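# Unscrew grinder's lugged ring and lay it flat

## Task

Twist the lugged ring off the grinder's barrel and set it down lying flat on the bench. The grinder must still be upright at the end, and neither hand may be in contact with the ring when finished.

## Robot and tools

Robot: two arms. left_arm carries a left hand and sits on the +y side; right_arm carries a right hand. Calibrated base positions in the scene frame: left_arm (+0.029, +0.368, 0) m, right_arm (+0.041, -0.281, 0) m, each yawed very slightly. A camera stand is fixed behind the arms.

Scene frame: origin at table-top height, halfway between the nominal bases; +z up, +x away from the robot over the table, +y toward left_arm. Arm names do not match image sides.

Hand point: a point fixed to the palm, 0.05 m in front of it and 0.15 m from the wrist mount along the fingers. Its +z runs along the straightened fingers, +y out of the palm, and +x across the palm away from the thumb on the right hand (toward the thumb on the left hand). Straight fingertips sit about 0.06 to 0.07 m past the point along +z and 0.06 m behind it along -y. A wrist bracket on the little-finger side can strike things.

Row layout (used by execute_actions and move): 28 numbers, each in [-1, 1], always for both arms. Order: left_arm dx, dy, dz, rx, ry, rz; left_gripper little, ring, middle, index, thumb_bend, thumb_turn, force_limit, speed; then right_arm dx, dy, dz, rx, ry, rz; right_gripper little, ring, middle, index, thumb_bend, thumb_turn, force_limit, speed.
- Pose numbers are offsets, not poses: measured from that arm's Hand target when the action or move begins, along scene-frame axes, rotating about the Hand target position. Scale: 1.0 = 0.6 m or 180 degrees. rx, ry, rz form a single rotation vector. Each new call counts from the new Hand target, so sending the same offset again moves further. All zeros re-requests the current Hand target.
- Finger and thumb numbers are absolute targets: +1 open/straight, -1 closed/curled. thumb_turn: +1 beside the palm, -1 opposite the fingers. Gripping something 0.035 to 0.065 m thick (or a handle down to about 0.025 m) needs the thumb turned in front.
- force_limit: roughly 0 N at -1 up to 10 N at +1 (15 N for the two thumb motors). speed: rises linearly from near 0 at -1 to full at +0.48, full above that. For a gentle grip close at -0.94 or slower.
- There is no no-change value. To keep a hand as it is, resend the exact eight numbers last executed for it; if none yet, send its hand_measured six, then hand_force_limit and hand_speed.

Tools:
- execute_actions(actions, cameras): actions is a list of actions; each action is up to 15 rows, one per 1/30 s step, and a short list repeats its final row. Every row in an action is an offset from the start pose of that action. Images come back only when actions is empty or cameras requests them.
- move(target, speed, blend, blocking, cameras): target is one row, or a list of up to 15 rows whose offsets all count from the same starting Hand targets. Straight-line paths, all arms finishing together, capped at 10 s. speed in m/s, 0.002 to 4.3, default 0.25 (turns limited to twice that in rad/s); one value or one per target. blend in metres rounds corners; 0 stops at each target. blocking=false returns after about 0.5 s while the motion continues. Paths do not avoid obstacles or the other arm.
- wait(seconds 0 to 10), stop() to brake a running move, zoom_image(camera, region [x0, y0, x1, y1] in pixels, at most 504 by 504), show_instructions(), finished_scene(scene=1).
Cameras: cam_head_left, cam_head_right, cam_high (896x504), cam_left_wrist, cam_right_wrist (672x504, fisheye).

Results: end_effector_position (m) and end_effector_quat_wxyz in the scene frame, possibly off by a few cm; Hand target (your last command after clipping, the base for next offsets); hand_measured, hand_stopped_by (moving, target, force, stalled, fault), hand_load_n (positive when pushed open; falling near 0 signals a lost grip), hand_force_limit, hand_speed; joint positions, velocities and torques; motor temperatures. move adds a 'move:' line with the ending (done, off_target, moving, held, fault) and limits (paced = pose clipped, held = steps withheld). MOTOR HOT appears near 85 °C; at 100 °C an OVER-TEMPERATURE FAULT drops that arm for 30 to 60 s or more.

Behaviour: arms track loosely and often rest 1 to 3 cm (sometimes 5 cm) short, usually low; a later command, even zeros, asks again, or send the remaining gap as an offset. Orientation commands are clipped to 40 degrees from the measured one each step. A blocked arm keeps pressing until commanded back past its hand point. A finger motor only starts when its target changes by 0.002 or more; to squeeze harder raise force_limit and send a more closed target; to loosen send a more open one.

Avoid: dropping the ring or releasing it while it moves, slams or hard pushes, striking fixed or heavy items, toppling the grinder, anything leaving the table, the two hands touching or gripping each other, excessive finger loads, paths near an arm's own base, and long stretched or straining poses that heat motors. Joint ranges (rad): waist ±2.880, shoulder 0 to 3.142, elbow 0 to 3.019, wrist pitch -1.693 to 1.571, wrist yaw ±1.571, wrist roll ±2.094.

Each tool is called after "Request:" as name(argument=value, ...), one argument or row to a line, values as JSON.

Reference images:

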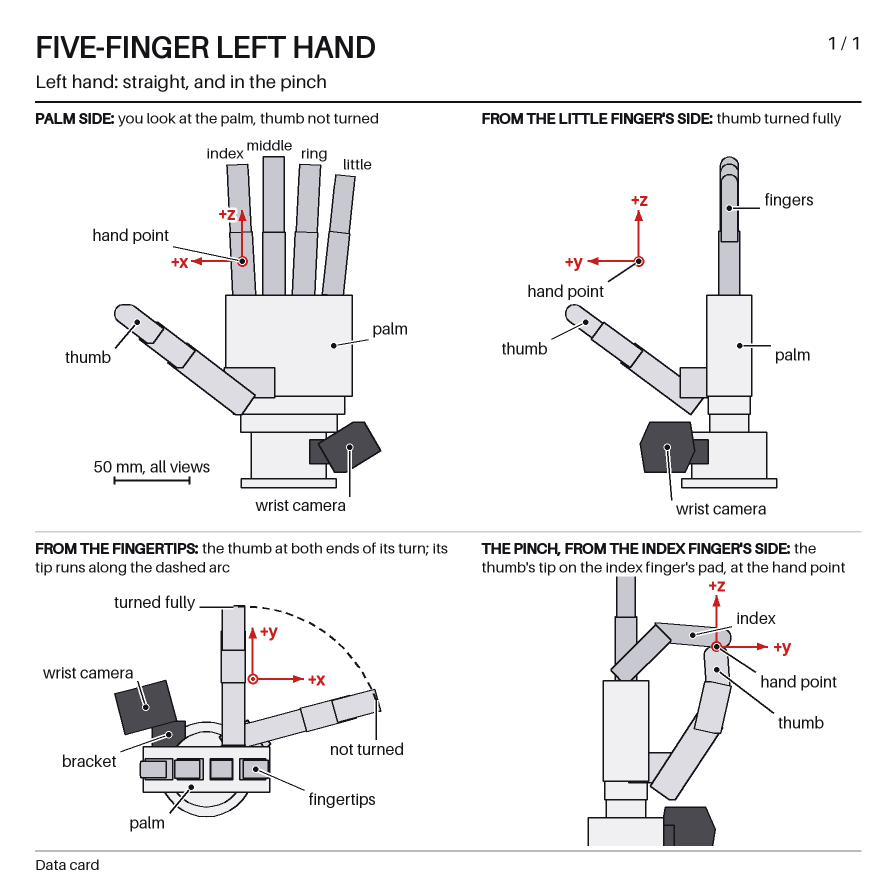

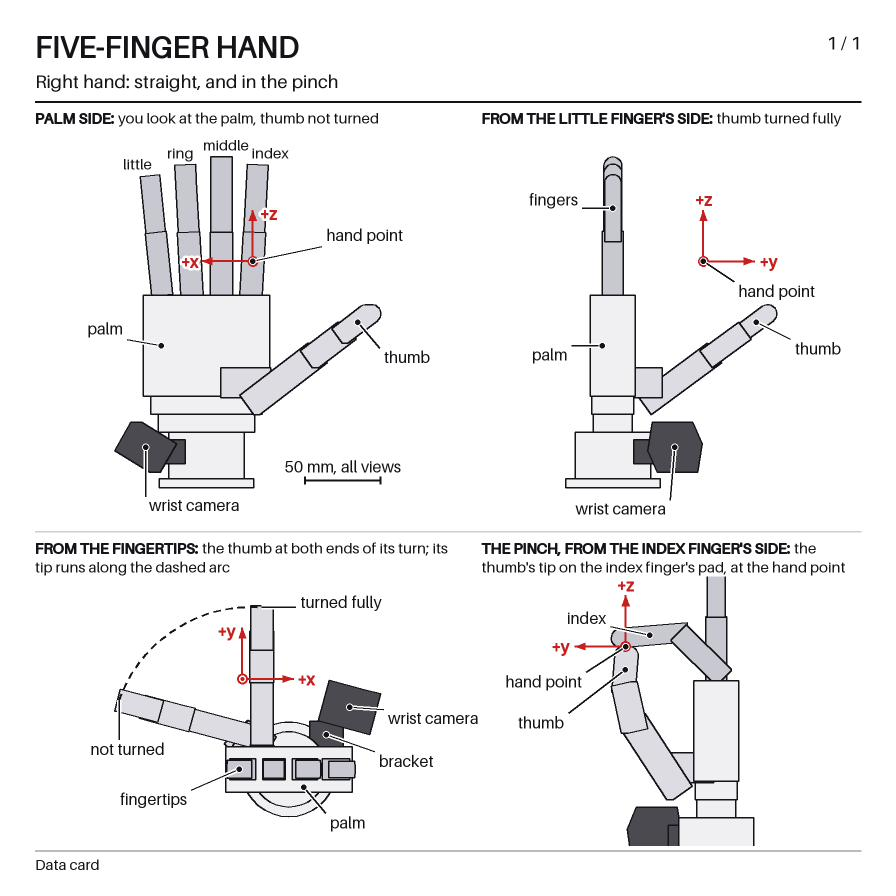

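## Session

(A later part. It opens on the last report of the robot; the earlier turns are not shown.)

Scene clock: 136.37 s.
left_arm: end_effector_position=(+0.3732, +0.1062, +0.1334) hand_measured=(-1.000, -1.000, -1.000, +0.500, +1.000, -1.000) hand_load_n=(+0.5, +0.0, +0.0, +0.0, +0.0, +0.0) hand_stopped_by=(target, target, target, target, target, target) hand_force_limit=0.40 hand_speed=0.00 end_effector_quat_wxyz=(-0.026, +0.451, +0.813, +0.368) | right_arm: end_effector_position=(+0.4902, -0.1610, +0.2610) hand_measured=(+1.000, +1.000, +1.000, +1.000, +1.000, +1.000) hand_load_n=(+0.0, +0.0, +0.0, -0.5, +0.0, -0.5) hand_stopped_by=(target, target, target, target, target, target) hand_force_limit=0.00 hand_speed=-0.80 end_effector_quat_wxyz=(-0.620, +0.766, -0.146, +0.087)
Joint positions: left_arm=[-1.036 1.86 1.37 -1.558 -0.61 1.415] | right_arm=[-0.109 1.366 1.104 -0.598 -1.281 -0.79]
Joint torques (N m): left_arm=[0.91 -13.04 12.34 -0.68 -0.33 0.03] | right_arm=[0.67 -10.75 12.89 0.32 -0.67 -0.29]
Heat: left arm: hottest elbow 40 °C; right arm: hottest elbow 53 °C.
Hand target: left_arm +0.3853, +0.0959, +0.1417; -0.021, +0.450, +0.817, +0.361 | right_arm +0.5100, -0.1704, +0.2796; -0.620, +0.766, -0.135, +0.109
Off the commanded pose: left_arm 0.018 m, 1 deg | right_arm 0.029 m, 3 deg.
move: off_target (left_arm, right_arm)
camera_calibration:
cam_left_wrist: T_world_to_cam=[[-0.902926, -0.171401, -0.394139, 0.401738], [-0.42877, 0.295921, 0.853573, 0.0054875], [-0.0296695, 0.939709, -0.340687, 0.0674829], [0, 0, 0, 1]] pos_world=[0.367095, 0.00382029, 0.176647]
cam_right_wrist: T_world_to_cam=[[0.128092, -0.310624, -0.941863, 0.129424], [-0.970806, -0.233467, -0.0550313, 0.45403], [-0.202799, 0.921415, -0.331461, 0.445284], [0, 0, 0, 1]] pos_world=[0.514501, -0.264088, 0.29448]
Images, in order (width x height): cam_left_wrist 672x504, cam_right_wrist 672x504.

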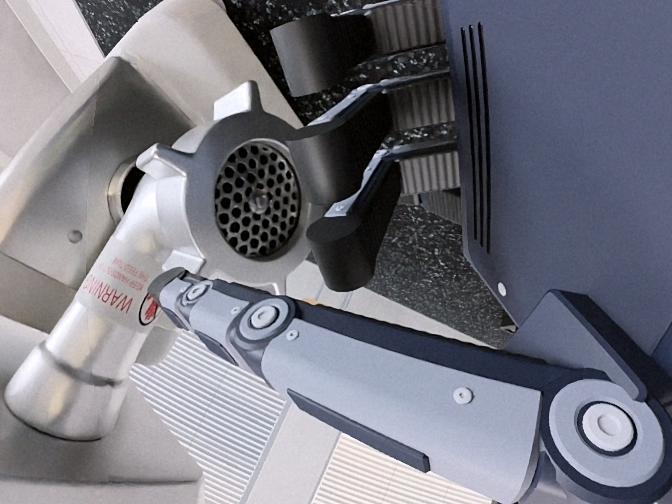

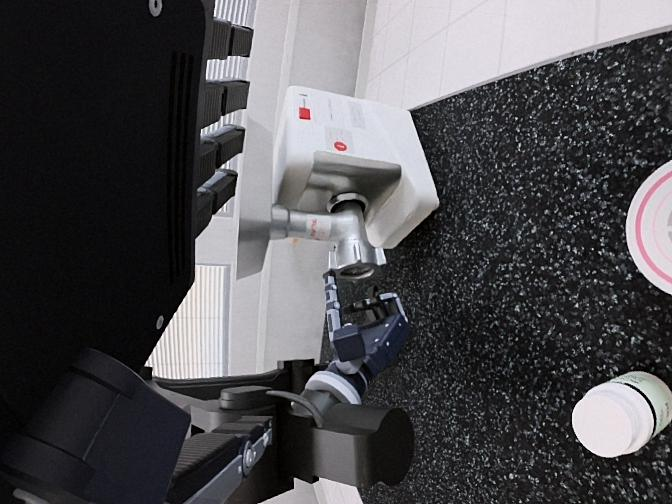

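Request:
move(
  target=[
    [0.0083,-0.0167,-0.005,0,0,0,-1,-1,-1,0.5,1,-1,0.4,0,0,0,0,0,0,0,1,1,1,1,1,1,0,-0.8],
    [0.0325,0.0160,-0.0013,0,0,0,-1,-1,-1,0.5,1,-1,0.4,0,0,0,0,0,0,0,1,1,1,1,1,1,0,-0.8],
  ],
  speed=0.1,
  cameras=["cam_left_wrist","cam_right_wrist"],
)

Request:
zoom_image(
  camera="cam_left_wrist",
  region=[120, 60, 440, 340],
)

Request:
zoom_image(
  camera="cam_right_wrist",
  region=[290, 210, 430, 350],
)

Scene clock: 138.97 s.
left_arm: end_effector_position=(+0.3970, +0.1128, +0.1316) hand_measured=(-1.000, -1.000, -1.000, +0.500, +1.000, -1.000) hand_load_n=(+0.0, -0.5, +0.0, +0.0, +0.0, +0.0) hand_stopped_by=(target, target, target, target, target, target) hand_force_limit=0.40 hand_speed=0.00 end_effector_quat_wxyz=(-0.038, +0.450, +0.811, +0.371) | right_arm: end_effector_position=(+0.4902, -0.1610, +0.2610) hand_measured=(+1.000, +1.000, +1.000, +1.000, +1.000, +1.000) hand_load_n=(+0.0, +0.0, +0.0, -0.5, +0.0, +0.0) hand_stopped_by=(target, target, target, target, target, target) hand_force_limit=0.00 hand_speed=-0.80 end_effector_quat_wxyz=(-0.620, +0.766, -0.146, +0.087)
Joint positions: left_arm=[-0.987 1.889 1.405 -1.561 -0.625 1.46] | right_arm=[-0.109 1.366 1.104 -0.598 -1.281 -0.79]
Joint torques (N m): left_arm=[0.32 -15.5 9.8 0.31 -0.45 0.03] | right_arm=[0.5 -10.7 12.92 0.35 -0.67 -0.32]
Heat: left arm: hottest elbow 40 °C; right arm: hottest elbow 53 °C.
Hand target: left_arm +0.4049, +0.1057, +0.1409; -0.021, +0.450, +0.817, +0.361 | right_arm +0.5100, -0.1704, +0.2796; -0.620, +0.766, -0.135, +0.109
Off the commanded pose: left_arm 0.014 m, 2 deg | right_arm 0.029 m, 3 deg.
move: off_target (left_arm, right_arm)
camera_calibration:
cam_left_wrist: T_world_to_cam=[[-0.907192, -0.173468, -0.38329, 0.42414], [-0.418399, 0.276512, 0.865149, 0.011851], [-0.044091, 0.945225, -0.323429, 0.0641726], [0, 0, 0, 1]] pos_world=[0.392565, 0.00964014, 0.173071]
cam_right_wrist: T_world_to_cam=[[0.128092, -0.310624, -0.941863, 0.129424], [-0.970806, -0.233467, -0.0550313, 0.45403], [-0.202799, 0.921415, -0.331461, 0.445284], [0, 0, 0, 1]] pos_world=[0.514501, -0.264088, 0.29448]
Images, in order (width x height): cam_left_wrist 672x504, cam_right_wrist 672x504.

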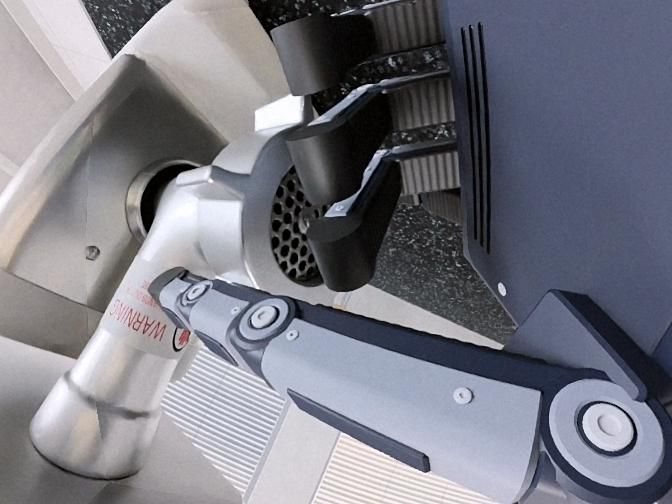

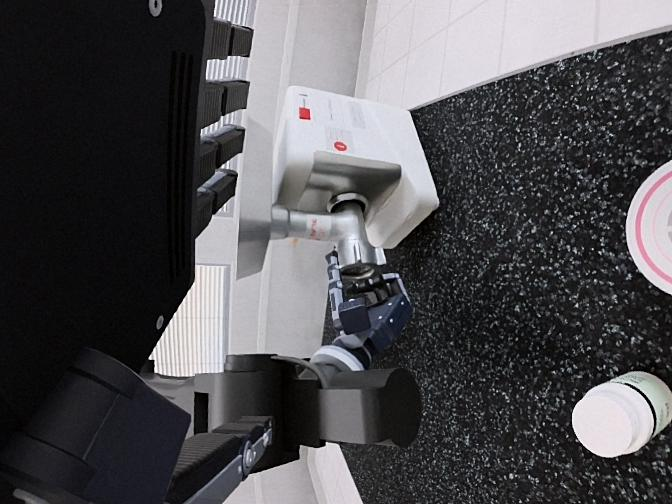

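Scaled by 1.575 from the camera's 672x504 image, which has a finer 960x720 frame.

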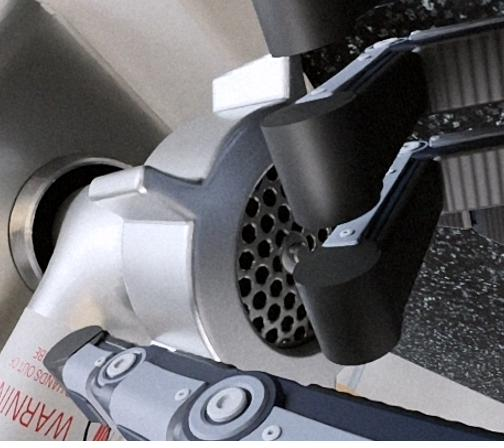

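Scaled by 3.600 from the camera's 672x504 image, which has a finer 960x720 frame.

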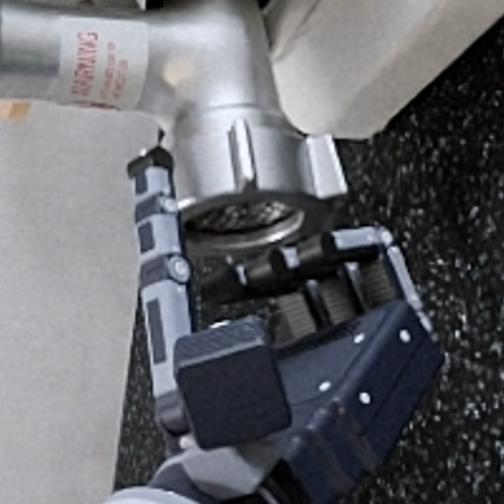

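Request:
move(
  target=[0,0,0,0,0,0,-1,-1,-1,0.1,1,-1,0.4,-0.85,0,0,0,0,0,0,1,1,1,1,1,1,0,-0.8],
  speed=0.1,
  cameras=["cam_left_wrist","cam_right_wrist"],
)

Scene clock: 143.30 s.
left_arm: end_effector_position=(+0.3962, +0.1139, +0.1282) hand_measured=(-1.000, -1.000, -1.000, +0.294, +1.000, -1.000) hand_load_n=(+0.0, +0.0, +0.0, +6.0, +0.0, -0.5) hand_stopped_by=(target, target, target, force, target, target) hand_force_limit=0.40 hand_speed=-0.85 end_effector_quat_wxyz=(-0.042, +0.447, +0.816, +0.363) | right_arm: end_effector_position=(+0.4902, -0.1610, +0.2610) hand_measured=(+1.000, +1.000, +1.000, +1.000, +1.000, +1.000) hand_load_n=(+0.0, +0.0, +0.0, +0.0, +0.0, +0.0) hand_stopped_by=(target, target, target, target, target, target) hand_force_limit=0.00 hand_speed=-0.80 end_effector_quat_wxyz=(-0.620, +0.766, -0.146, +0.087)
Joint positions: left_arm=[-0.982 1.889 1.405 -1.556 -0.607 1.46] | right_arm=[-0.109 1.366 1.104 -0.598 -1.281 -0.79]
Joint torques (N m): left_arm=[-0.21 -15.5 9.72 0.12 -1.09 0.03] | right_arm=[0.38 -10.7 12.93 0.35 -0.67 -0.3]
Heat: left arm: hottest elbow 40 °C; right arm: hottest elbow 53 °C.
Hand target: left_arm +0.4048, +0.1056, +0.1408; -0.021, +0.450, +0.817, +0.361 | right_arm +0.5100, -0.1704, +0.2796; -0.620, +0.766, -0.135, +0.109
Off the commanded pose: left_arm 0.017 m, 2 deg | right_arm 0.029 m, 3 deg.
move: off_target (left_arm, right_arm)
camera_calibration:
cam_left_wrist: T_world_to_cam=[[-0.909062, -0.1902, -0.370716, 0.42338], [-0.412293, 0.282121, 0.866269, 0.0109547], [-0.060177, 0.940336, -0.334884, 0.0703971], [0, 0, 0, 1]] pos_world=[0.393631, 0.0112391, 0.171039]
cam_right_wrist: T_world_to_cam=[[0.128092, -0.310624, -0.941863, 0.129424], [-0.970806, -0.233467, -0.0550313, 0.45403], [-0.202799, 0.921415, -0.331461, 0.445284], [0, 0, 0, 1]] pos_world=[0.514501, -0.264088, 0.29448]
Images, in order (width x height): cam_left_wrist 672x504, cam_right_wrist 672x504.

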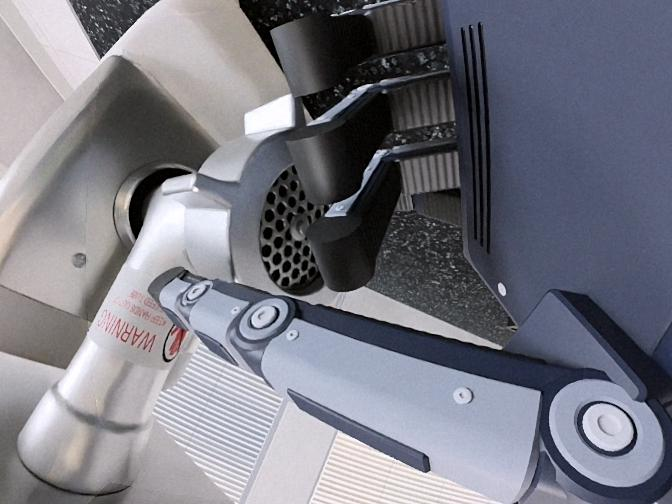

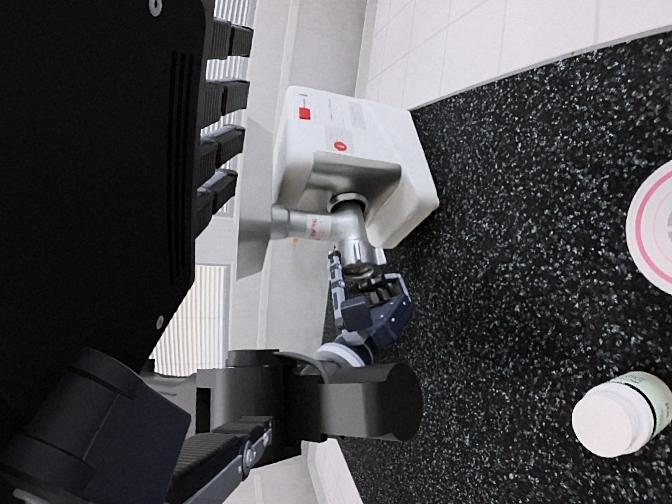

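Request:
move(
  target=[
    [-0.0027,0.0178,-0.022,-0.1757,-0.1449,0,-1,-1,-1,0.1,1,-1,0.4,-0.85,0,0,0,0,0,0,1,1,1,1,1,1,0,-0.8],
    [-0.0027,0.0137,-0.0287,-0.3472,-0.2862,0,-1,-1,-1,0.1,1,-1,0.4,-0.85,0,0,0,0,0,0,1,1,1,1,1,1,0,-0.8],
    [0.0003,0.0112,-0.0255,-0.5058,-0.4170,0,-1,-1,-1,0.1,1,-1,0.4,-0.85,0,0,0,0,0,0,1,1,1,1,1,1,0,-0.8],
  ],
  speed=0.25,
  blend=[0.02,0.02,0],
  cameras=["cam_left_wrist","cam_right_wrist"],
)

Scene clock: 148.77 s.
left_arm: end_effector_position=(+0.4089, +0.1088, +0.1279) hand_measured=(-1.000, -1.000, -1.000, +0.294, +1.000, -1.000) hand_load_n=(+0.0, +0.0, +0.0, +1.0, +0.0, +0.0) hand_stopped_by=(target, target, target, force, target, target) hand_force_limit=0.40 hand_speed=-0.85 end_effector_quat_wxyz=(+0.731, +0.043, +0.672, -0.116) | right_arm: end_effector_position=(+0.4902, -0.1610, +0.2610) hand_measured=(+1.000, +1.000, +1.000, +1.000, +1.000, +1.000) hand_load_n=(+0.0, +0.0, +0.0, +0.0, +0.0, -0.5) hand_stopped_by=(target, target, target, target, target, target) hand_force_limit=0.00 hand_speed=-0.80 end_effector_quat_wxyz=(-0.620, +0.766, -0.146, +0.087)
Joint positions: left_arm=[-1.014 1.682 0.427 1.387 -0.769 1.569] | right_arm=[-0.109 1.366 1.104 -0.598 -1.281 -0.79]
Joint torques (N m): left_arm=[-0.56 -7.88 3.44 2.96 -0.15 0.19] | right_arm=[0.62 -10.7 12.88 0.35 -0.66 -0.29]
Motor temperatures (°C): left_arm=[28 35 40 31 28 30] | right_arm=[31 36 54 28 28 30]
Heat: left arm: hottest elbow 40 °C; right arm: hottest elbow 54 °C.
Hand target: left_arm +0.4050, +0.1124, +0.1257; +0.732, +0.049, +0.671, -0.109 | right_arm +0.5100, -0.1704, +0.2796; -0.620, +0.766, -0.135, +0.109
Off the commanded pose: left_arm 0.006 m, 1 deg | right_arm 0.029 m, 3 deg.
move: off_target (right_arm)
camera_calibration:
cam_left_wrist: T_world_to_cam=[[-0.278112, -0.943706, -0.179089, 0.23328], [-0.430493, 0.289129, -0.855032, 0.244645], [0.858679, -0.160698, -0.486669, -0.160712], [0, 0, 0, 1]] pos_world=[0.308196, 0.123588, 0.172744]
cam_right_wrist: T_world_to_cam=[[0.128092, -0.310624, -0.941863, 0.129424], [-0.970806, -0.233467, -0.0550313, 0.45403], [-0.202799, 0.921415, -0.331461, 0.445284], [0, 0, 0, 1]] pos_world=[0.514501, -0.264088, 0.29448]
Images, in order (width x height): cam_left_wrist 672x504, cam_right_wrist 672x504.

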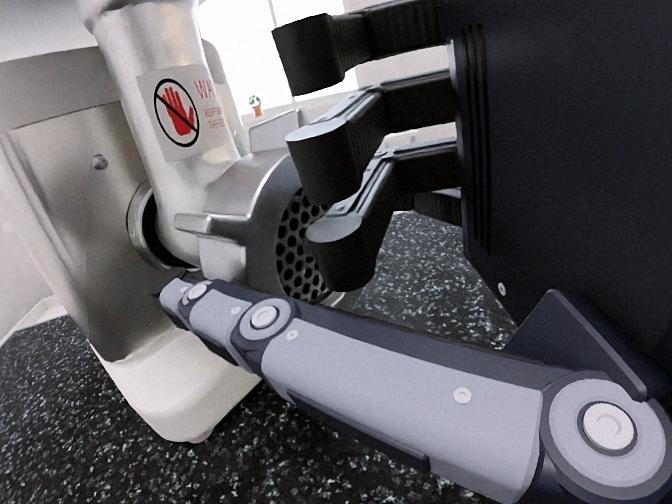

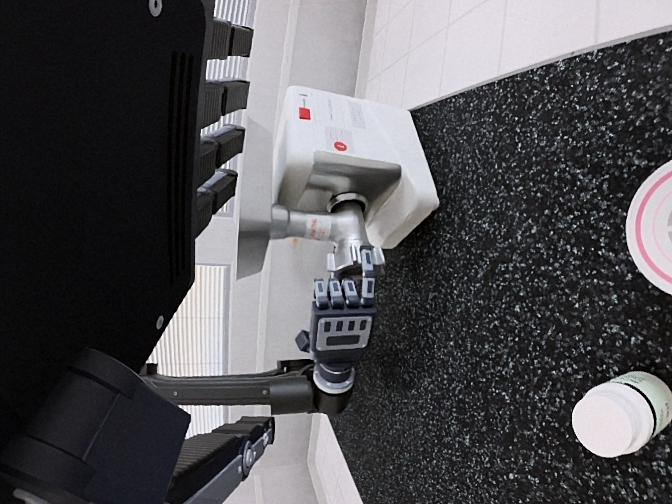

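Request:
zoom_image(
  camera="cam_right_wrist",
  region=[290, 210, 430, 350],
)

Request:
zoom_image(
  camera="cam_left_wrist",
  region=[120, 60, 440, 380],
)

Scaled by 3.600 from the camera's 672x504 image, which has a finer 960x720 frame.

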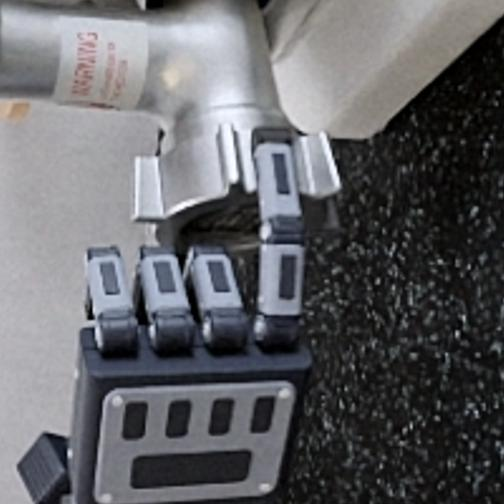

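Scaled by 1.575 from the camera's 672x504 image, which has a finer 960x720 frame.

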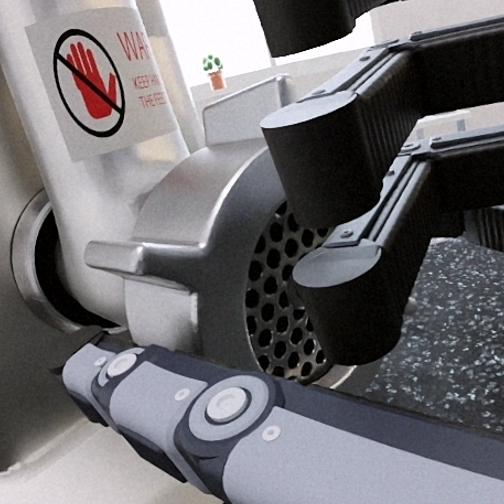

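Request:
move(
  target=[
    [0,0,0,0,0,0,-1,-1,-1,0.5,1,-1,0.4,0.0,0,0,0,0,0,0,1,1,1,1,1,1,0,-0.8],
    [-0.0386,-0.0318,0,0,0,0,-1,-1,-1,0.5,1,-1,0.4,0.0,0,0,0,0,0,0,1,1,1,1,1,1,0,-0.8],
    [-0.0387,-0.043,0.0253,0.5058,0.4170,0,-1,-1,-1,0.5,1,-1,0.4,0.0,0,0,0,0,0,0,1,1,1,1,1,1,0,-0.8],
  ],
  speed=[0.1,0.15,0.45],
  blend=[0,0.008,0],
  cameras=["cam_left_wrist","cam_right_wrist"],
)

Scene clock: 153.83 s.
left_arm: end_effector_position=(+0.3715, +0.0959, +0.1322) hand_measured=(-1.000, -1.000, -1.000, +0.500, +1.000, -1.000) hand_load_n=(+0.0, +0.0, +0.0, +0.0, -0.5, +0.0) hand_stopped_by=(target, target, target, target, target, target) hand_force_limit=0.40 hand_speed=0.00 end_effector_quat_wxyz=(-0.030, +0.461, +0.807, +0.368) | right_arm: end_effector_position=(+0.4902, -0.1610, +0.2610) hand_measured=(+1.000, +1.000, +1.000, +1.000, +1.000, +1.000) hand_load_n=(+0.0, +0.0, -0.5, +0.0, +0.0, +0.0) hand_stopped_by=(target, target, target, target, target, target) hand_force_limit=0.00 hand_speed=-0.80 end_effector_quat_wxyz=(-0.620, +0.766, -0.146, +0.087)
Joint positions: left_arm=[-1.052 1.878 1.393 -1.573 -0.603 1.421] | right_arm=[-0.109 1.366 1.104 -0.598 -1.281 -0.79]
Joint torques (N m): left_arm=[0.79 -13.27 12.34 -0.76 -0.33 -0.22] | right_arm=[0.56 -10.87 12.92 0.39 -0.66 -0.31]
Heat: left arm: hottest elbow 40 °C; right arm: hottest elbow 54 °C.
Hand target: left_arm +0.3818, +0.0865, +0.1408; -0.021, +0.450, +0.816, +0.361 | right_arm +0.5100, -0.1704, +0.2796; -0.620, +0.766, -0.135, +0.109
Off the commanded pose: left_arm 0.016 m, 2 deg | right_arm 0.029 m, 3 deg.
move: off_target (left_arm, right_arm)
camera_calibration:
cam_left_wrist: T_world_to_cam=[[-0.911185, -0.153139, -0.382479, 0.397738], [-0.411583, 0.296713, 0.86172, 0.00118683], [-0.0184765, 0.942608, -0.33339, 0.0712313], [0, 0, 0, 1]] pos_world=[0.364217, -0.00658615, 0.174851]
cam_right_wrist: T_world_to_cam=[[0.128092, -0.310624, -0.941863, 0.129424], [-0.970806, -0.233467, -0.0550313, 0.45403], [-0.202799, 0.921415, -0.331461, 0.445284], [0, 0, 0, 1]] pos_world=[0.514501, -0.264088, 0.29448]
Images, in order (width x height): cam_left_wrist 672x504, cam_right_wrist 672x504.

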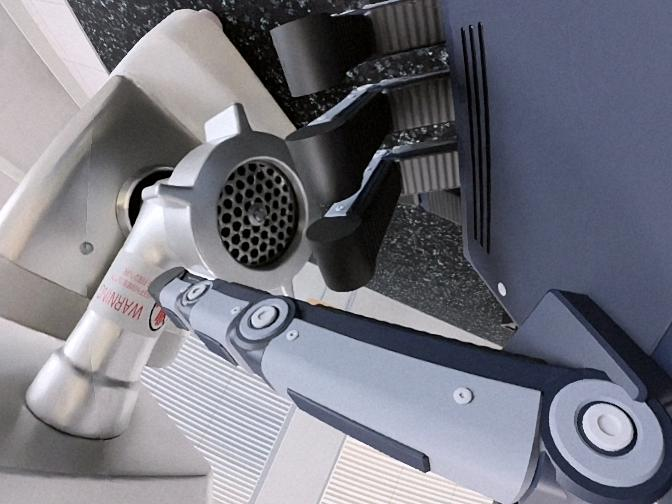

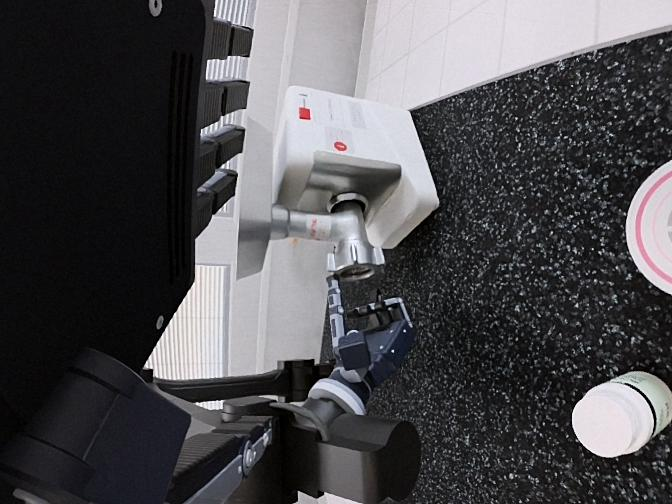

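Request:
zoom_image(
  camera="cam_left_wrist",
  region=[120, 80, 360, 320],
)

Request:
zoom_image(
  camera="cam_right_wrist",
  region=[290, 210, 430, 350],
)

Scaled by 2.100 from the camera's 672x504 image, which has a finer 960x720 frame.

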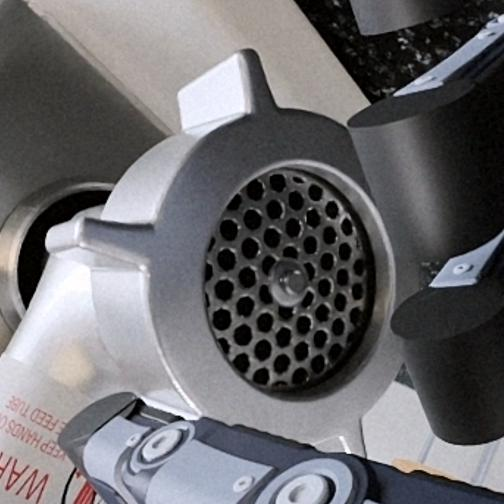

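Scaled by 3.600 from the camera's 672x504 image, which has a finer 960x720 frame.

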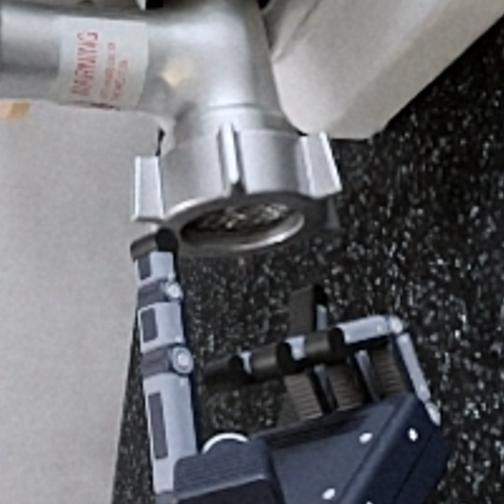

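Request:
move(
  target=[
    [0.0386,0.0318,0.002,0,0,0,-1,-1,-1,0.5,1,-1,0.4,0.0,0,0,0,0,0,0,1,1,1,1,1,1,0,-0.8],
    [0.0386,0.0318,0.001,0,0,0,-1,-1,-1,0.1,1,-1,0.45,-0.85,0,0,0,0,0,0,1,1,1,1,1,1,0,-0.8],
  ],
  speed=[0.12,0.1],
  blend=[0,0],
  cameras=["cam_left_wrist","cam_right_wrist"],
)

Scene clock: 160.23 s.
left_arm: end_effector_position=(+0.3934, +0.1171, +0.1274) hand_measured=(-1.000, -1.000, -1.000, +0.254, +1.000, -1.000) hand_load_n=(+0.0, +0.0, +0.0, +5.5, +0.0, +0.0) hand_stopped_by=(target, target, target, force, target, target) hand_force_limit=0.45 hand_speed=-0.85 end_effector_quat_wxyz=(-0.047, +0.448, +0.815, +0.365) | right_arm: end_effector_position=(+0.4902, -0.1610, +0.2610) hand_measured=(+1.000, +1.000, +1.000, +1.000, +1.000, +1.000) hand_load_n=(+0.0, +0.0, +0.0, +0.0, +0.0, +0.0) hand_stopped_by=(target, target, target, target, target, target) hand_force_limit=0.00 hand_speed=-0.80 end_effector_quat_wxyz=(-0.620, +0.766, -0.146, +0.087)
Joint positions: left_arm=[-0.983 1.886 1.393 -1.558 -0.605 1.46] | right_arm=[-0.109 1.366 1.104 -0.598 -1.281 -0.79]
Joint torques (N m): left_arm=[-0.21 -15.27 10.67 0.16 -1.17 0.02] | right_arm=[0.5 -10.7 12.9 0.38 -0.66 -0.31]
Heat: left arm: hottest elbow 40 °C; right arm: hottest elbow 54 °C.
Hand target: left_arm +0.4049, +0.1055, +0.1415; -0.021, +0.450, +0.816, +0.361 | right_arm +0.5100, -0.1704, +0.2796; -0.620, +0.766, -0.135, +0.109
Off the commanded pose: left_arm 0.022 m, 3 deg | right_arm 0.029 m, 3 deg.
move: off_target (left_arm, right_arm); target 2's new numbers were sent with left_arm's hand 0.016 m and 2 deg from that target
camera_calibration:
cam_left_wrist: T_world_to_cam=[[-0.91155, -0.187479, -0.365963, 0.421103], [-0.406432, 0.275794, 0.871063, 0.00742365], [-0.0623756, 0.942756, -0.327598, 0.0665666], [0, 0, 0, 1]] pos_world=[0.391026, 0.0141446, 0.169449]
cam_right_wrist: T_world_to_cam=[[0.128092, -0.310624, -0.941863, 0.129424], [-0.970806, -0.233467, -0.0550313, 0.45403], [-0.202799, 0.921415, -0.331461, 0.445284], [0, 0, 0, 1]] pos_world=[0.514501, -0.264088, 0.29448]
Images, in order (width x height): cam_left_wrist 672x504, cam_right_wrist 672x504.

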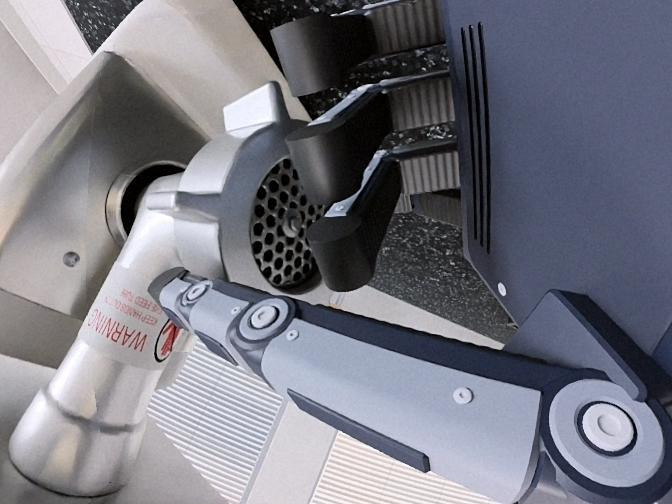

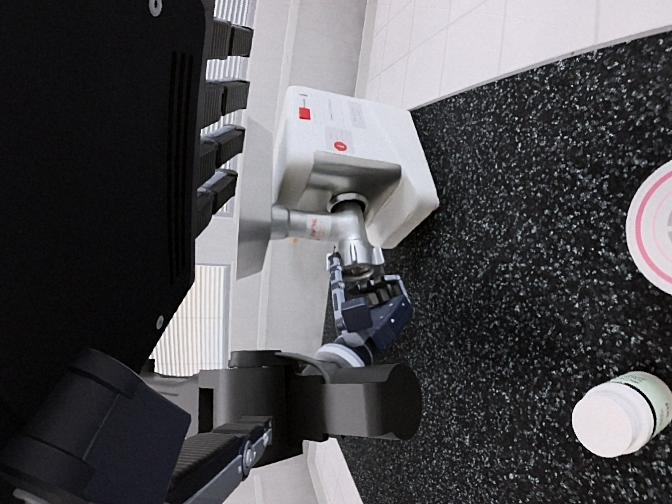

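Request:
zoom_image(
  camera="cam_left_wrist",
  region=[120, 60, 440, 380],
)

Request:
zoom_image(
  camera="cam_right_wrist",
  region=[290, 210, 430, 350],
)

Scaled by 1.575 from the camera's 672x504 image, which has a finer 960x720 frame.

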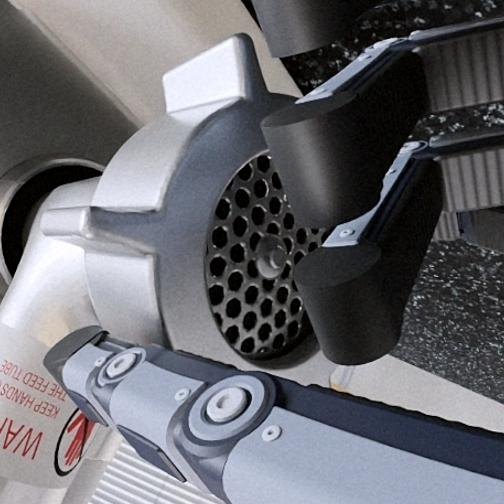

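Scaled by 3.600 from the camera's 672x504 image, which has a finer 960x720 frame.

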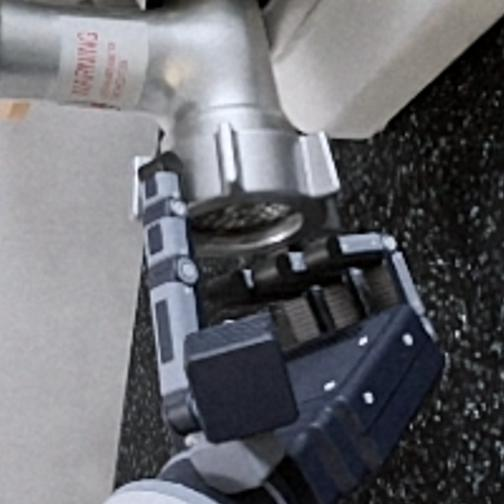

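Request:
move(
  target=[
    [-0.0028,0.0180,-0.0232,-0.1757,-0.1449,0,-1,-1,-1,0.1,1,-1,0.45,-0.85,0,0,0,0,0,0,1,1,1,1,1,1,0,-0.8],
    [-0.0028,0.0138,-0.0298,-0.3472,-0.2862,0,-1,-1,-1,0.1,1,-1,0.45,-0.85,0,0,0,0,0,0,1,1,1,1,1,1,0,-0.8],
    [0.0002,0.0113,-0.0267,-0.5144,-0.4241,0,-1,-1,-1,0.1,1,-1,0.45,-0.85,0,0,0,0,0,0,1,1,1,1,1,1,0,-0.8],
  ],
  speed=0.35,
  blend=[0.02,0.02,0],
  cameras=["cam_right_wrist"],
)

Request:
zoom_image(
  camera="cam_right_wrist",
  region=[290, 210, 430, 350],
)

Scene clock: 165.93 s.
left_arm: end_effector_position=(+0.4096, +0.1062, +0.1273) hand_measured=(-1.000, -1.000, -1.000, +0.252, +1.000, -1.000) hand_load_n=(+0.0, +0.0, +0.0, +3.0, +0.0, +0.5) hand_stopped_by=(target, target, target, force, target, target) hand_force_limit=0.45 hand_speed=-0.85 end_effector_quat_wxyz=(+0.738, +0.033, +0.662, -0.129) | right_arm: end_effector_position=(+0.4902, -0.1610, +0.2610) hand_measured=(+1.000, +1.000, +1.000, +1.000, +1.000, +1.000) hand_load_n=(+0.0, +0.0, +0.0, +0.0, +0.0, -0.5) hand_stopped_by=(target, target, target, target, target, target) hand_force_limit=0.00 hand_speed=-0.80 end_effector_quat_wxyz=(-0.620, +0.766, -0.146, +0.087)
Joint positions: left_arm=[-1.015 1.716 0.431 1.455 -0.766 1.566] | right_arm=[-0.109 1.366 1.104 -0.598 -1.281 -0.79]
Joint torques (N m): left_arm=[-0.44 -8.41 2.89 2.97 -0.27 0.27] | right_arm=[0.5 -10.58 12.9 0.34 -0.66 -0.31]
Heat: left arm: hottest elbow 39 °C; right arm: hottest elbow 54 °C.
Hand target: left_arm +0.4051, +0.1123, +0.1255; +0.740, +0.040, +0.661, -0.117 | right_arm +0.5100, -0.1704, +0.2796; -0.620, +0.766, -0.135, +0.109
Off the commanded pose: left_arm 0.008 m, 2 deg | right_arm 0.029 m, 3 deg.
move: off_target (right_arm)
camera_calibration:
cam_right_wrist: T_world_to_cam=[[0.128092, -0.310624, -0.941863, 0.129424], [-0.970806, -0.233467, -0.0550313, 0.45403], [-0.202799, 0.921415, -0.331461, 0.445284], [0, 0, 0, 1]] pos_world=[0.514501, -0.264088, 0.29448]
Images, in order (width x height): cam_right_wrist 672x504.

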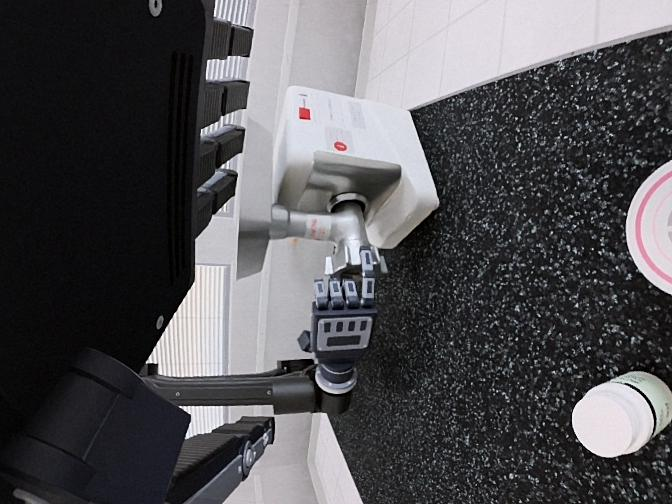

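Scaled by 3.600 from the camera's 672x504 image, which has a finer 960x720 frame.

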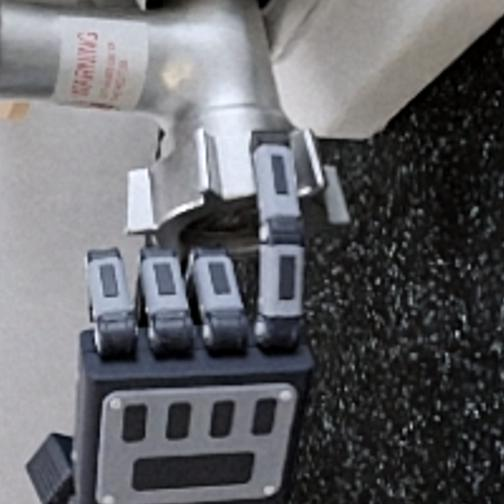

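Request:
move(
  target=[
    [0,0,0,0,0,0,-1,-1,-1,0.5,1,-1,0.4,0.0,0,0,0,0,0,0,1,1,1,1,1,1,0,-0.8],
    [-0.0386,-0.0318,0,0,0,0,-1,-1,-1,0.5,1,-1,0.4,0.0,0,0,0,0,0,0,1,1,1,1,1,1,0,-0.8],
  ],
  speed=[0.1,0.15],
  cameras=["cam_right_wrist","cam_left_wrist"],
)

Request:
zoom_image(
  camera="cam_right_wrist",
  region=[290, 210, 430, 350],
)

Request:
zoom_image(
  camera="cam_left_wrist",
  region=[120, 60, 440, 380],
)

Scene clock: 168.33 s.
left_arm: end_effector_position=(+0.3836, +0.0970, +0.1243) hand_measured=(-1.000, -1.000, -1.000, +0.500, +1.000, -1.000) hand_load_n=(+0.0, +0.0, +0.0, +0.0, +0.0, +0.5) hand_stopped_by=(target, target, target, target, target, target) hand_force_limit=0.40 hand_speed=0.00 end_effector_quat_wxyz=(+0.737, +0.037, +0.665, -0.116) | right_arm: end_effector_position=(+0.4902, -0.1610, +0.2610) hand_measured=(+1.000, +1.000, +1.000, +1.000, +1.000, +1.000) hand_load_n=(+0.0, +0.0, +0.5, +0.0, +0.0, +0.0) hand_stopped_by=(target, target, target, target, target, target) hand_force_limit=0.00 hand_speed=-0.80 end_effector_quat_wxyz=(-0.620, +0.766, -0.146, +0.087)
Joint positions: left_arm=[-1.103 1.726 0.425 1.477 -0.865 1.605] | right_arm=[-0.109 1.366 1.104 -0.598 -1.281 -0.79]
Joint torques (N m): left_arm=[-0.73 -8 4.44 2.74 0.07 0.11] | right_arm=[0.5 -10.81 12.92 0.34 -0.67 -0.3]
Heat: left arm: hottest elbow 39 °C; right arm: hottest elbow 54 °C.
Hand target: left_arm +0.3818, +0.0932, +0.1254; +0.740, +0.040, +0.661, -0.117 | right_arm +0.5100, -0.1704, +0.2796; -0.620, +0.766, -0.135, +0.109
Off the commanded pose: left_arm 0.004 m, 1 deg | right_arm 0.029 m, 3 deg.
move: off_target (right_arm)
camera_calibration:
cam_left_wrist: T_world_to_cam=[[-0.266399, -0.94801, -0.174091, 0.209762], [-0.418003, 0.27638, -0.865383, 0.231877], [0.868508, -0.157766, -0.469898, -0.148759], [0, 0, 0, 1]] pos_world=[0.282004, 0.111301, 0.167278]
cam_right_wrist: T_world_to_cam=[[0.128092, -0.310624, -0.941863, 0.129424], [-0.970806, -0.233467, -0.0550313, 0.45403], [-0.202799, 0.921415, -0.331461, 0.445284], [0, 0, 0, 1]] pos_world=[0.514501, -0.264088, 0.29448]
Images, in order (width x height): cam_left_wrist 672x504, cam_right_wrist 672x504.

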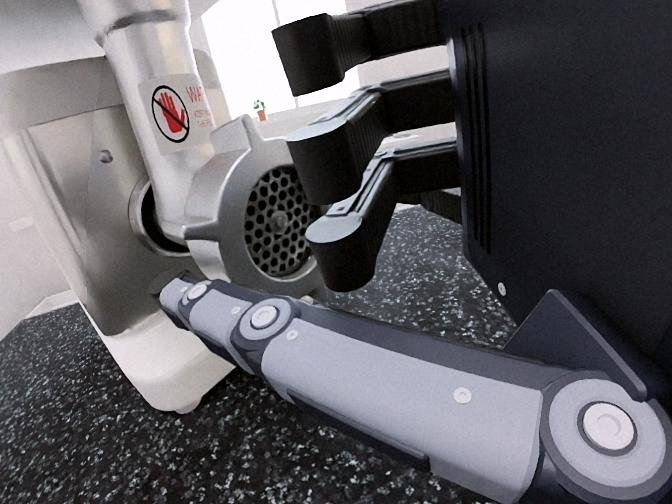

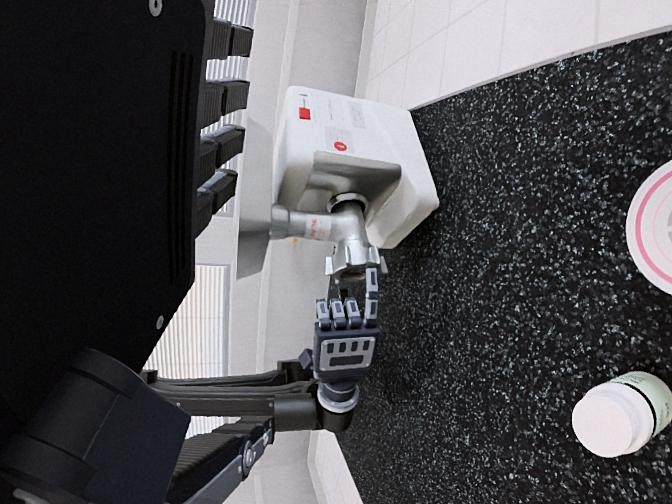

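Scaled by 3.600 from the camera's 672x504 image, which has a finer 960x720 frame.

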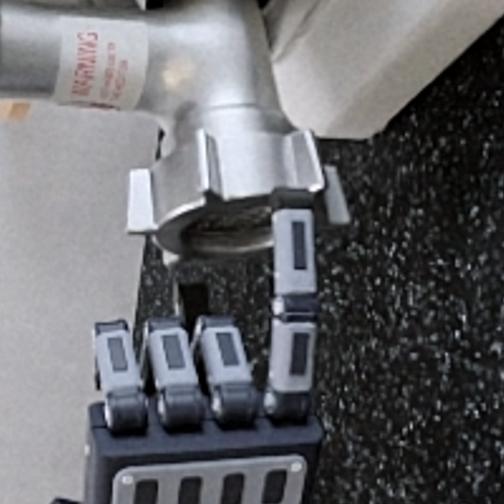

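Scaled by 1.575 from the camera's 672x504 image, which has a finer 960x720 frame.

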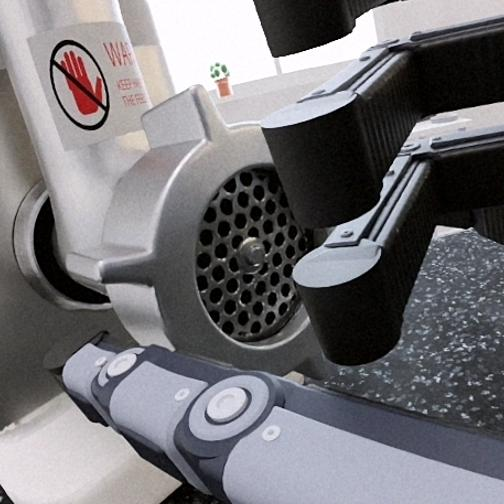

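Request:
move(
  target=[0.0003,-0.0100,0.0248,0.5015,0.4135,0,-1,-1,-1,0.5,1,-1,0.4,0.0,0,0,0,0,0,0,1,1,1,1,1,1,0,-0.8],
  speed=0.5,
  cameras=["cam_right_wrist","cam_left_wrist"],
)

Request:
zoom_image(
  camera="cam_right_wrist",
  region=[310, 220, 410, 320],
)

Request:
zoom_image(
  camera="cam_left_wrist",
  region=[120, 80, 360, 320],
)

Scene clock: 173.27 s.
left_arm: end_effector_position=(+0.3719, +0.0969, +0.1314) hand_measured=(-1.000, -1.000, -1.000, +0.500, +1.000, -1.000) hand_load_n=(+0.0, +0.0, +0.0, +0.0, -0.5, +0.0) hand_stopped_by=(target, target, target, target, target, target) hand_force_limit=0.40 hand_speed=0.00 end_effector_quat_wxyz=(-0.009, +0.458, +0.814, +0.359) | right_arm: end_effector_position=(+0.4902, -0.1610, +0.2610) hand_measured=(+1.000, +1.000, +1.000, +1.000, +1.000, +1.000) hand_load_n=(+0.0, +0.0, +0.0, +0.0, +0.0, +0.0) hand_stopped_by=(target, target, target, target, target, target) hand_force_limit=0.00 hand_speed=-0.80 end_effector_quat_wxyz=(-0.620, +0.766, -0.146, +0.087)
Joint positions: left_arm=[-1.052 1.852 1.366 -1.524 -0.609 1.423] | right_arm=[-0.109 1.366 1.104 -0.598 -1.281 -0.79]
Joint torques (N m): left_arm=[0.97 -13.04 12.44 -0.7 -0.35 -0.26] | right_arm=[0.5 -10.7 12.92 0.31 -0.67 -0.29]
Heat: left arm: hottest elbow 39 °C; right arm: hottest elbow 54 °C.
Hand target: left_arm +0.3821, +0.0873, +0.1404; +0.002, +0.444, +0.824, +0.352 | right_arm +0.5100, -0.1704, +0.2796; -0.620, +0.766, -0.135, +0.109
Off the commanded pose: left_arm 0.017 m, 2 deg | right_arm 0.029 m, 3 deg.
move: off_target (left_arm, right_arm)
camera_calibration:
cam_left_wrist: T_world_to_cam=[[-0.900484, -0.164858, -0.40243, 0.397693], [-0.434862, 0.331189, 0.837382, 0.0103277], [-0.00476883, 0.929051, -0.369921, 0.0711063], [0, 0, 0, 1]] pos_world=[0.362947, -0.00391891, 0.177699]
cam_right_wrist: T_world_to_cam=[[0.128092, -0.310624, -0.941863, 0.129424], [-0.970806, -0.233467, -0.0550313, 0.45403], [-0.202799, 0.921415, -0.331461, 0.445284], [0, 0, 0, 1]] pos_world=[0.514501, -0.264088, 0.29448]
Images, in order (width x height): cam_left_wrist 672x504, cam_right_wrist 672x504.

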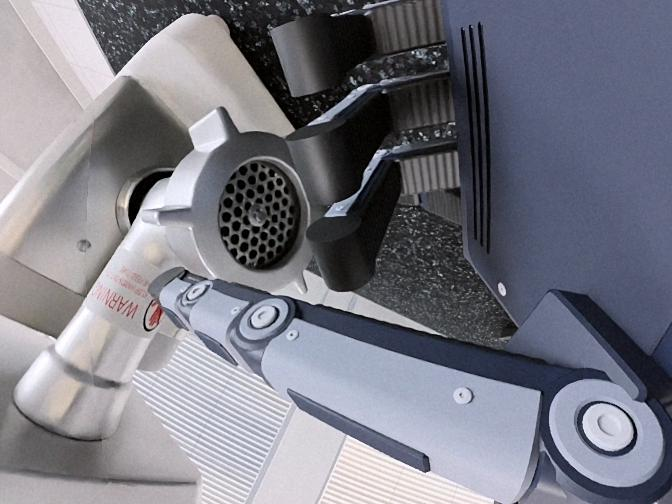

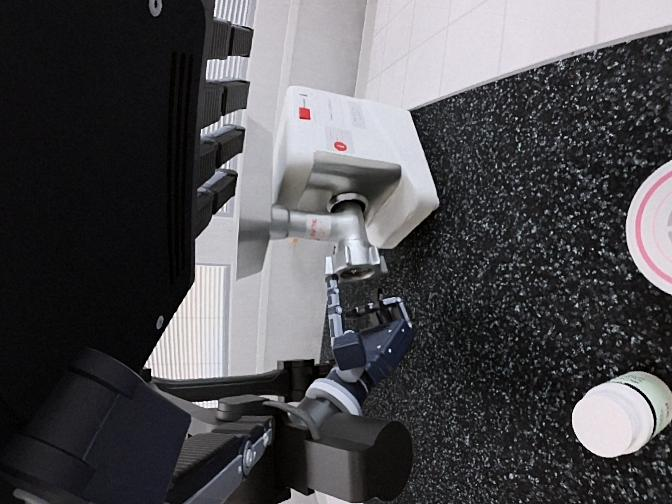

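Scaled by 5.040 from the camera's 672x504 image, which has a finer 960x720 frame.

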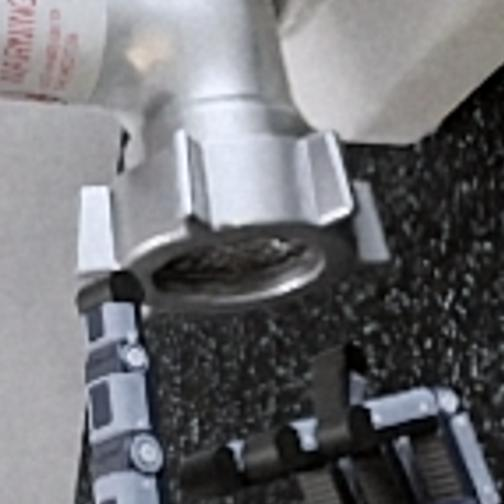

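Scaled by 2.100 from the camera's 672x504 image, which has a finer 960x720 frame.

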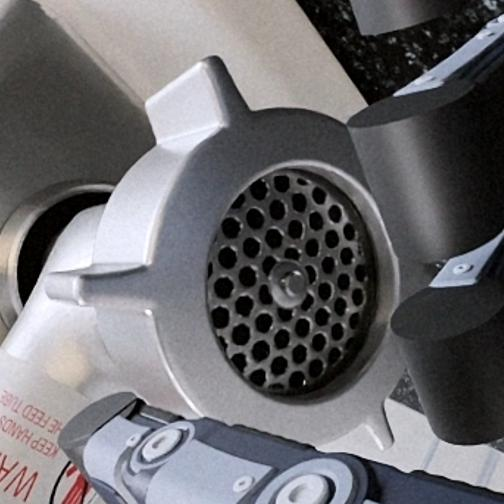

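Request:
move(
  target=[
    [0.0365,0.0300,0.002,0,0,0,-1,-1,-1,0.5,1,-1,0.4,0.0,0,0,0,0,0,0,1,1,1,1,1,1,0,-0.8],
    [0.0365,0.0300,0.0015,0,0,0,-1,-1,-1,0.1,1,-1,0.45,-0.85,0,0,0,0,0,0,1,1,1,1,1,1,0,-0.8],
  ],
  speed=[0.12,0.1],
  blend=[0,0],
  cameras=["cam_left_wrist"],
)

Scene clock: 175.73 s.
left_arm: end_effector_position=(+0.3918, +0.1174, +0.1274) hand_measured=(-1.000, -1.000, -1.000, +0.252, +1.000, -1.000) hand_load_n=(+0.0, +0.0, +0.0, +5.0, +0.0, -0.5) hand_stopped_by=(target, target, target, force, target, target) hand_force_limit=0.45 hand_speed=-0.85 end_effector_quat_wxyz=(-0.025, +0.443, +0.822, +0.357) | right_arm: end_effector_position=(+0.4902, -0.1610, +0.2610) hand_measured=(+1.000, +1.000, +1.000, +1.000, +1.000, +1.000) hand_load_n=(+0.0, +0.0, +0.0, +0.0, +0.0, +0.0) hand_stopped_by=(target, target, target, target, target, target) hand_force_limit=0.00 hand_speed=-0.80 end_effector_quat_wxyz=(-0.620, +0.766, -0.146, +0.087)
Joint positions: left_arm=[-0.986 1.858 1.366 -1.512 -0.609 1.455] | right_arm=[-0.109 1.366 1.104 -0.598 -1.281 -0.79]
Joint torques (N m): left_arm=[-0.09 -14.8 10.93 0.34 -1.15 0.03] | right_arm=[0.67 -10.7 12.9 0.35 -0.67 -0.31]
Heat: left arm: hottest elbow 40 °C; right arm: hottest elbow 54 °C.
Hand target: left_arm +0.4040, +0.1052, +0.1412; +0.002, +0.444, +0.824, +0.352 | right_arm +0.5100, -0.1704, +0.2796; -0.620, +0.766, -0.135, +0.109
Off the commanded pose: left_arm 0.022 m, 3 deg | right_arm 0.029 m, 3 deg.
move: off_target (left_arm, right_arm); target 2's new numbers were sent with left_arm's hand 0.017 m and 3 deg from that target
camera_calibration:
cam_left_wrist: T_world_to_cam=[[-0.899424, -0.200743, -0.388251, 0.419362], [-0.43419, 0.308433, 0.846373, 0.0167575], [-0.0501546, 0.929823, -0.364573, 0.0676482], [0, 0, 0, 1]] pos_world=[0.387853, 0.0161148, 0.173297]
Images, in order (width x height): cam_left_wrist 672x504.

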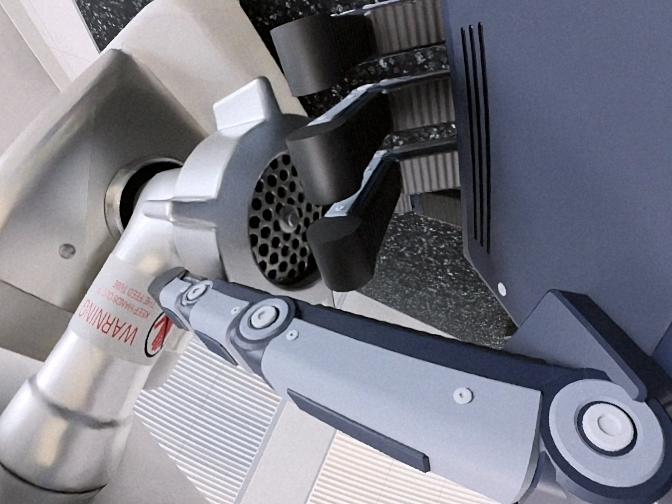

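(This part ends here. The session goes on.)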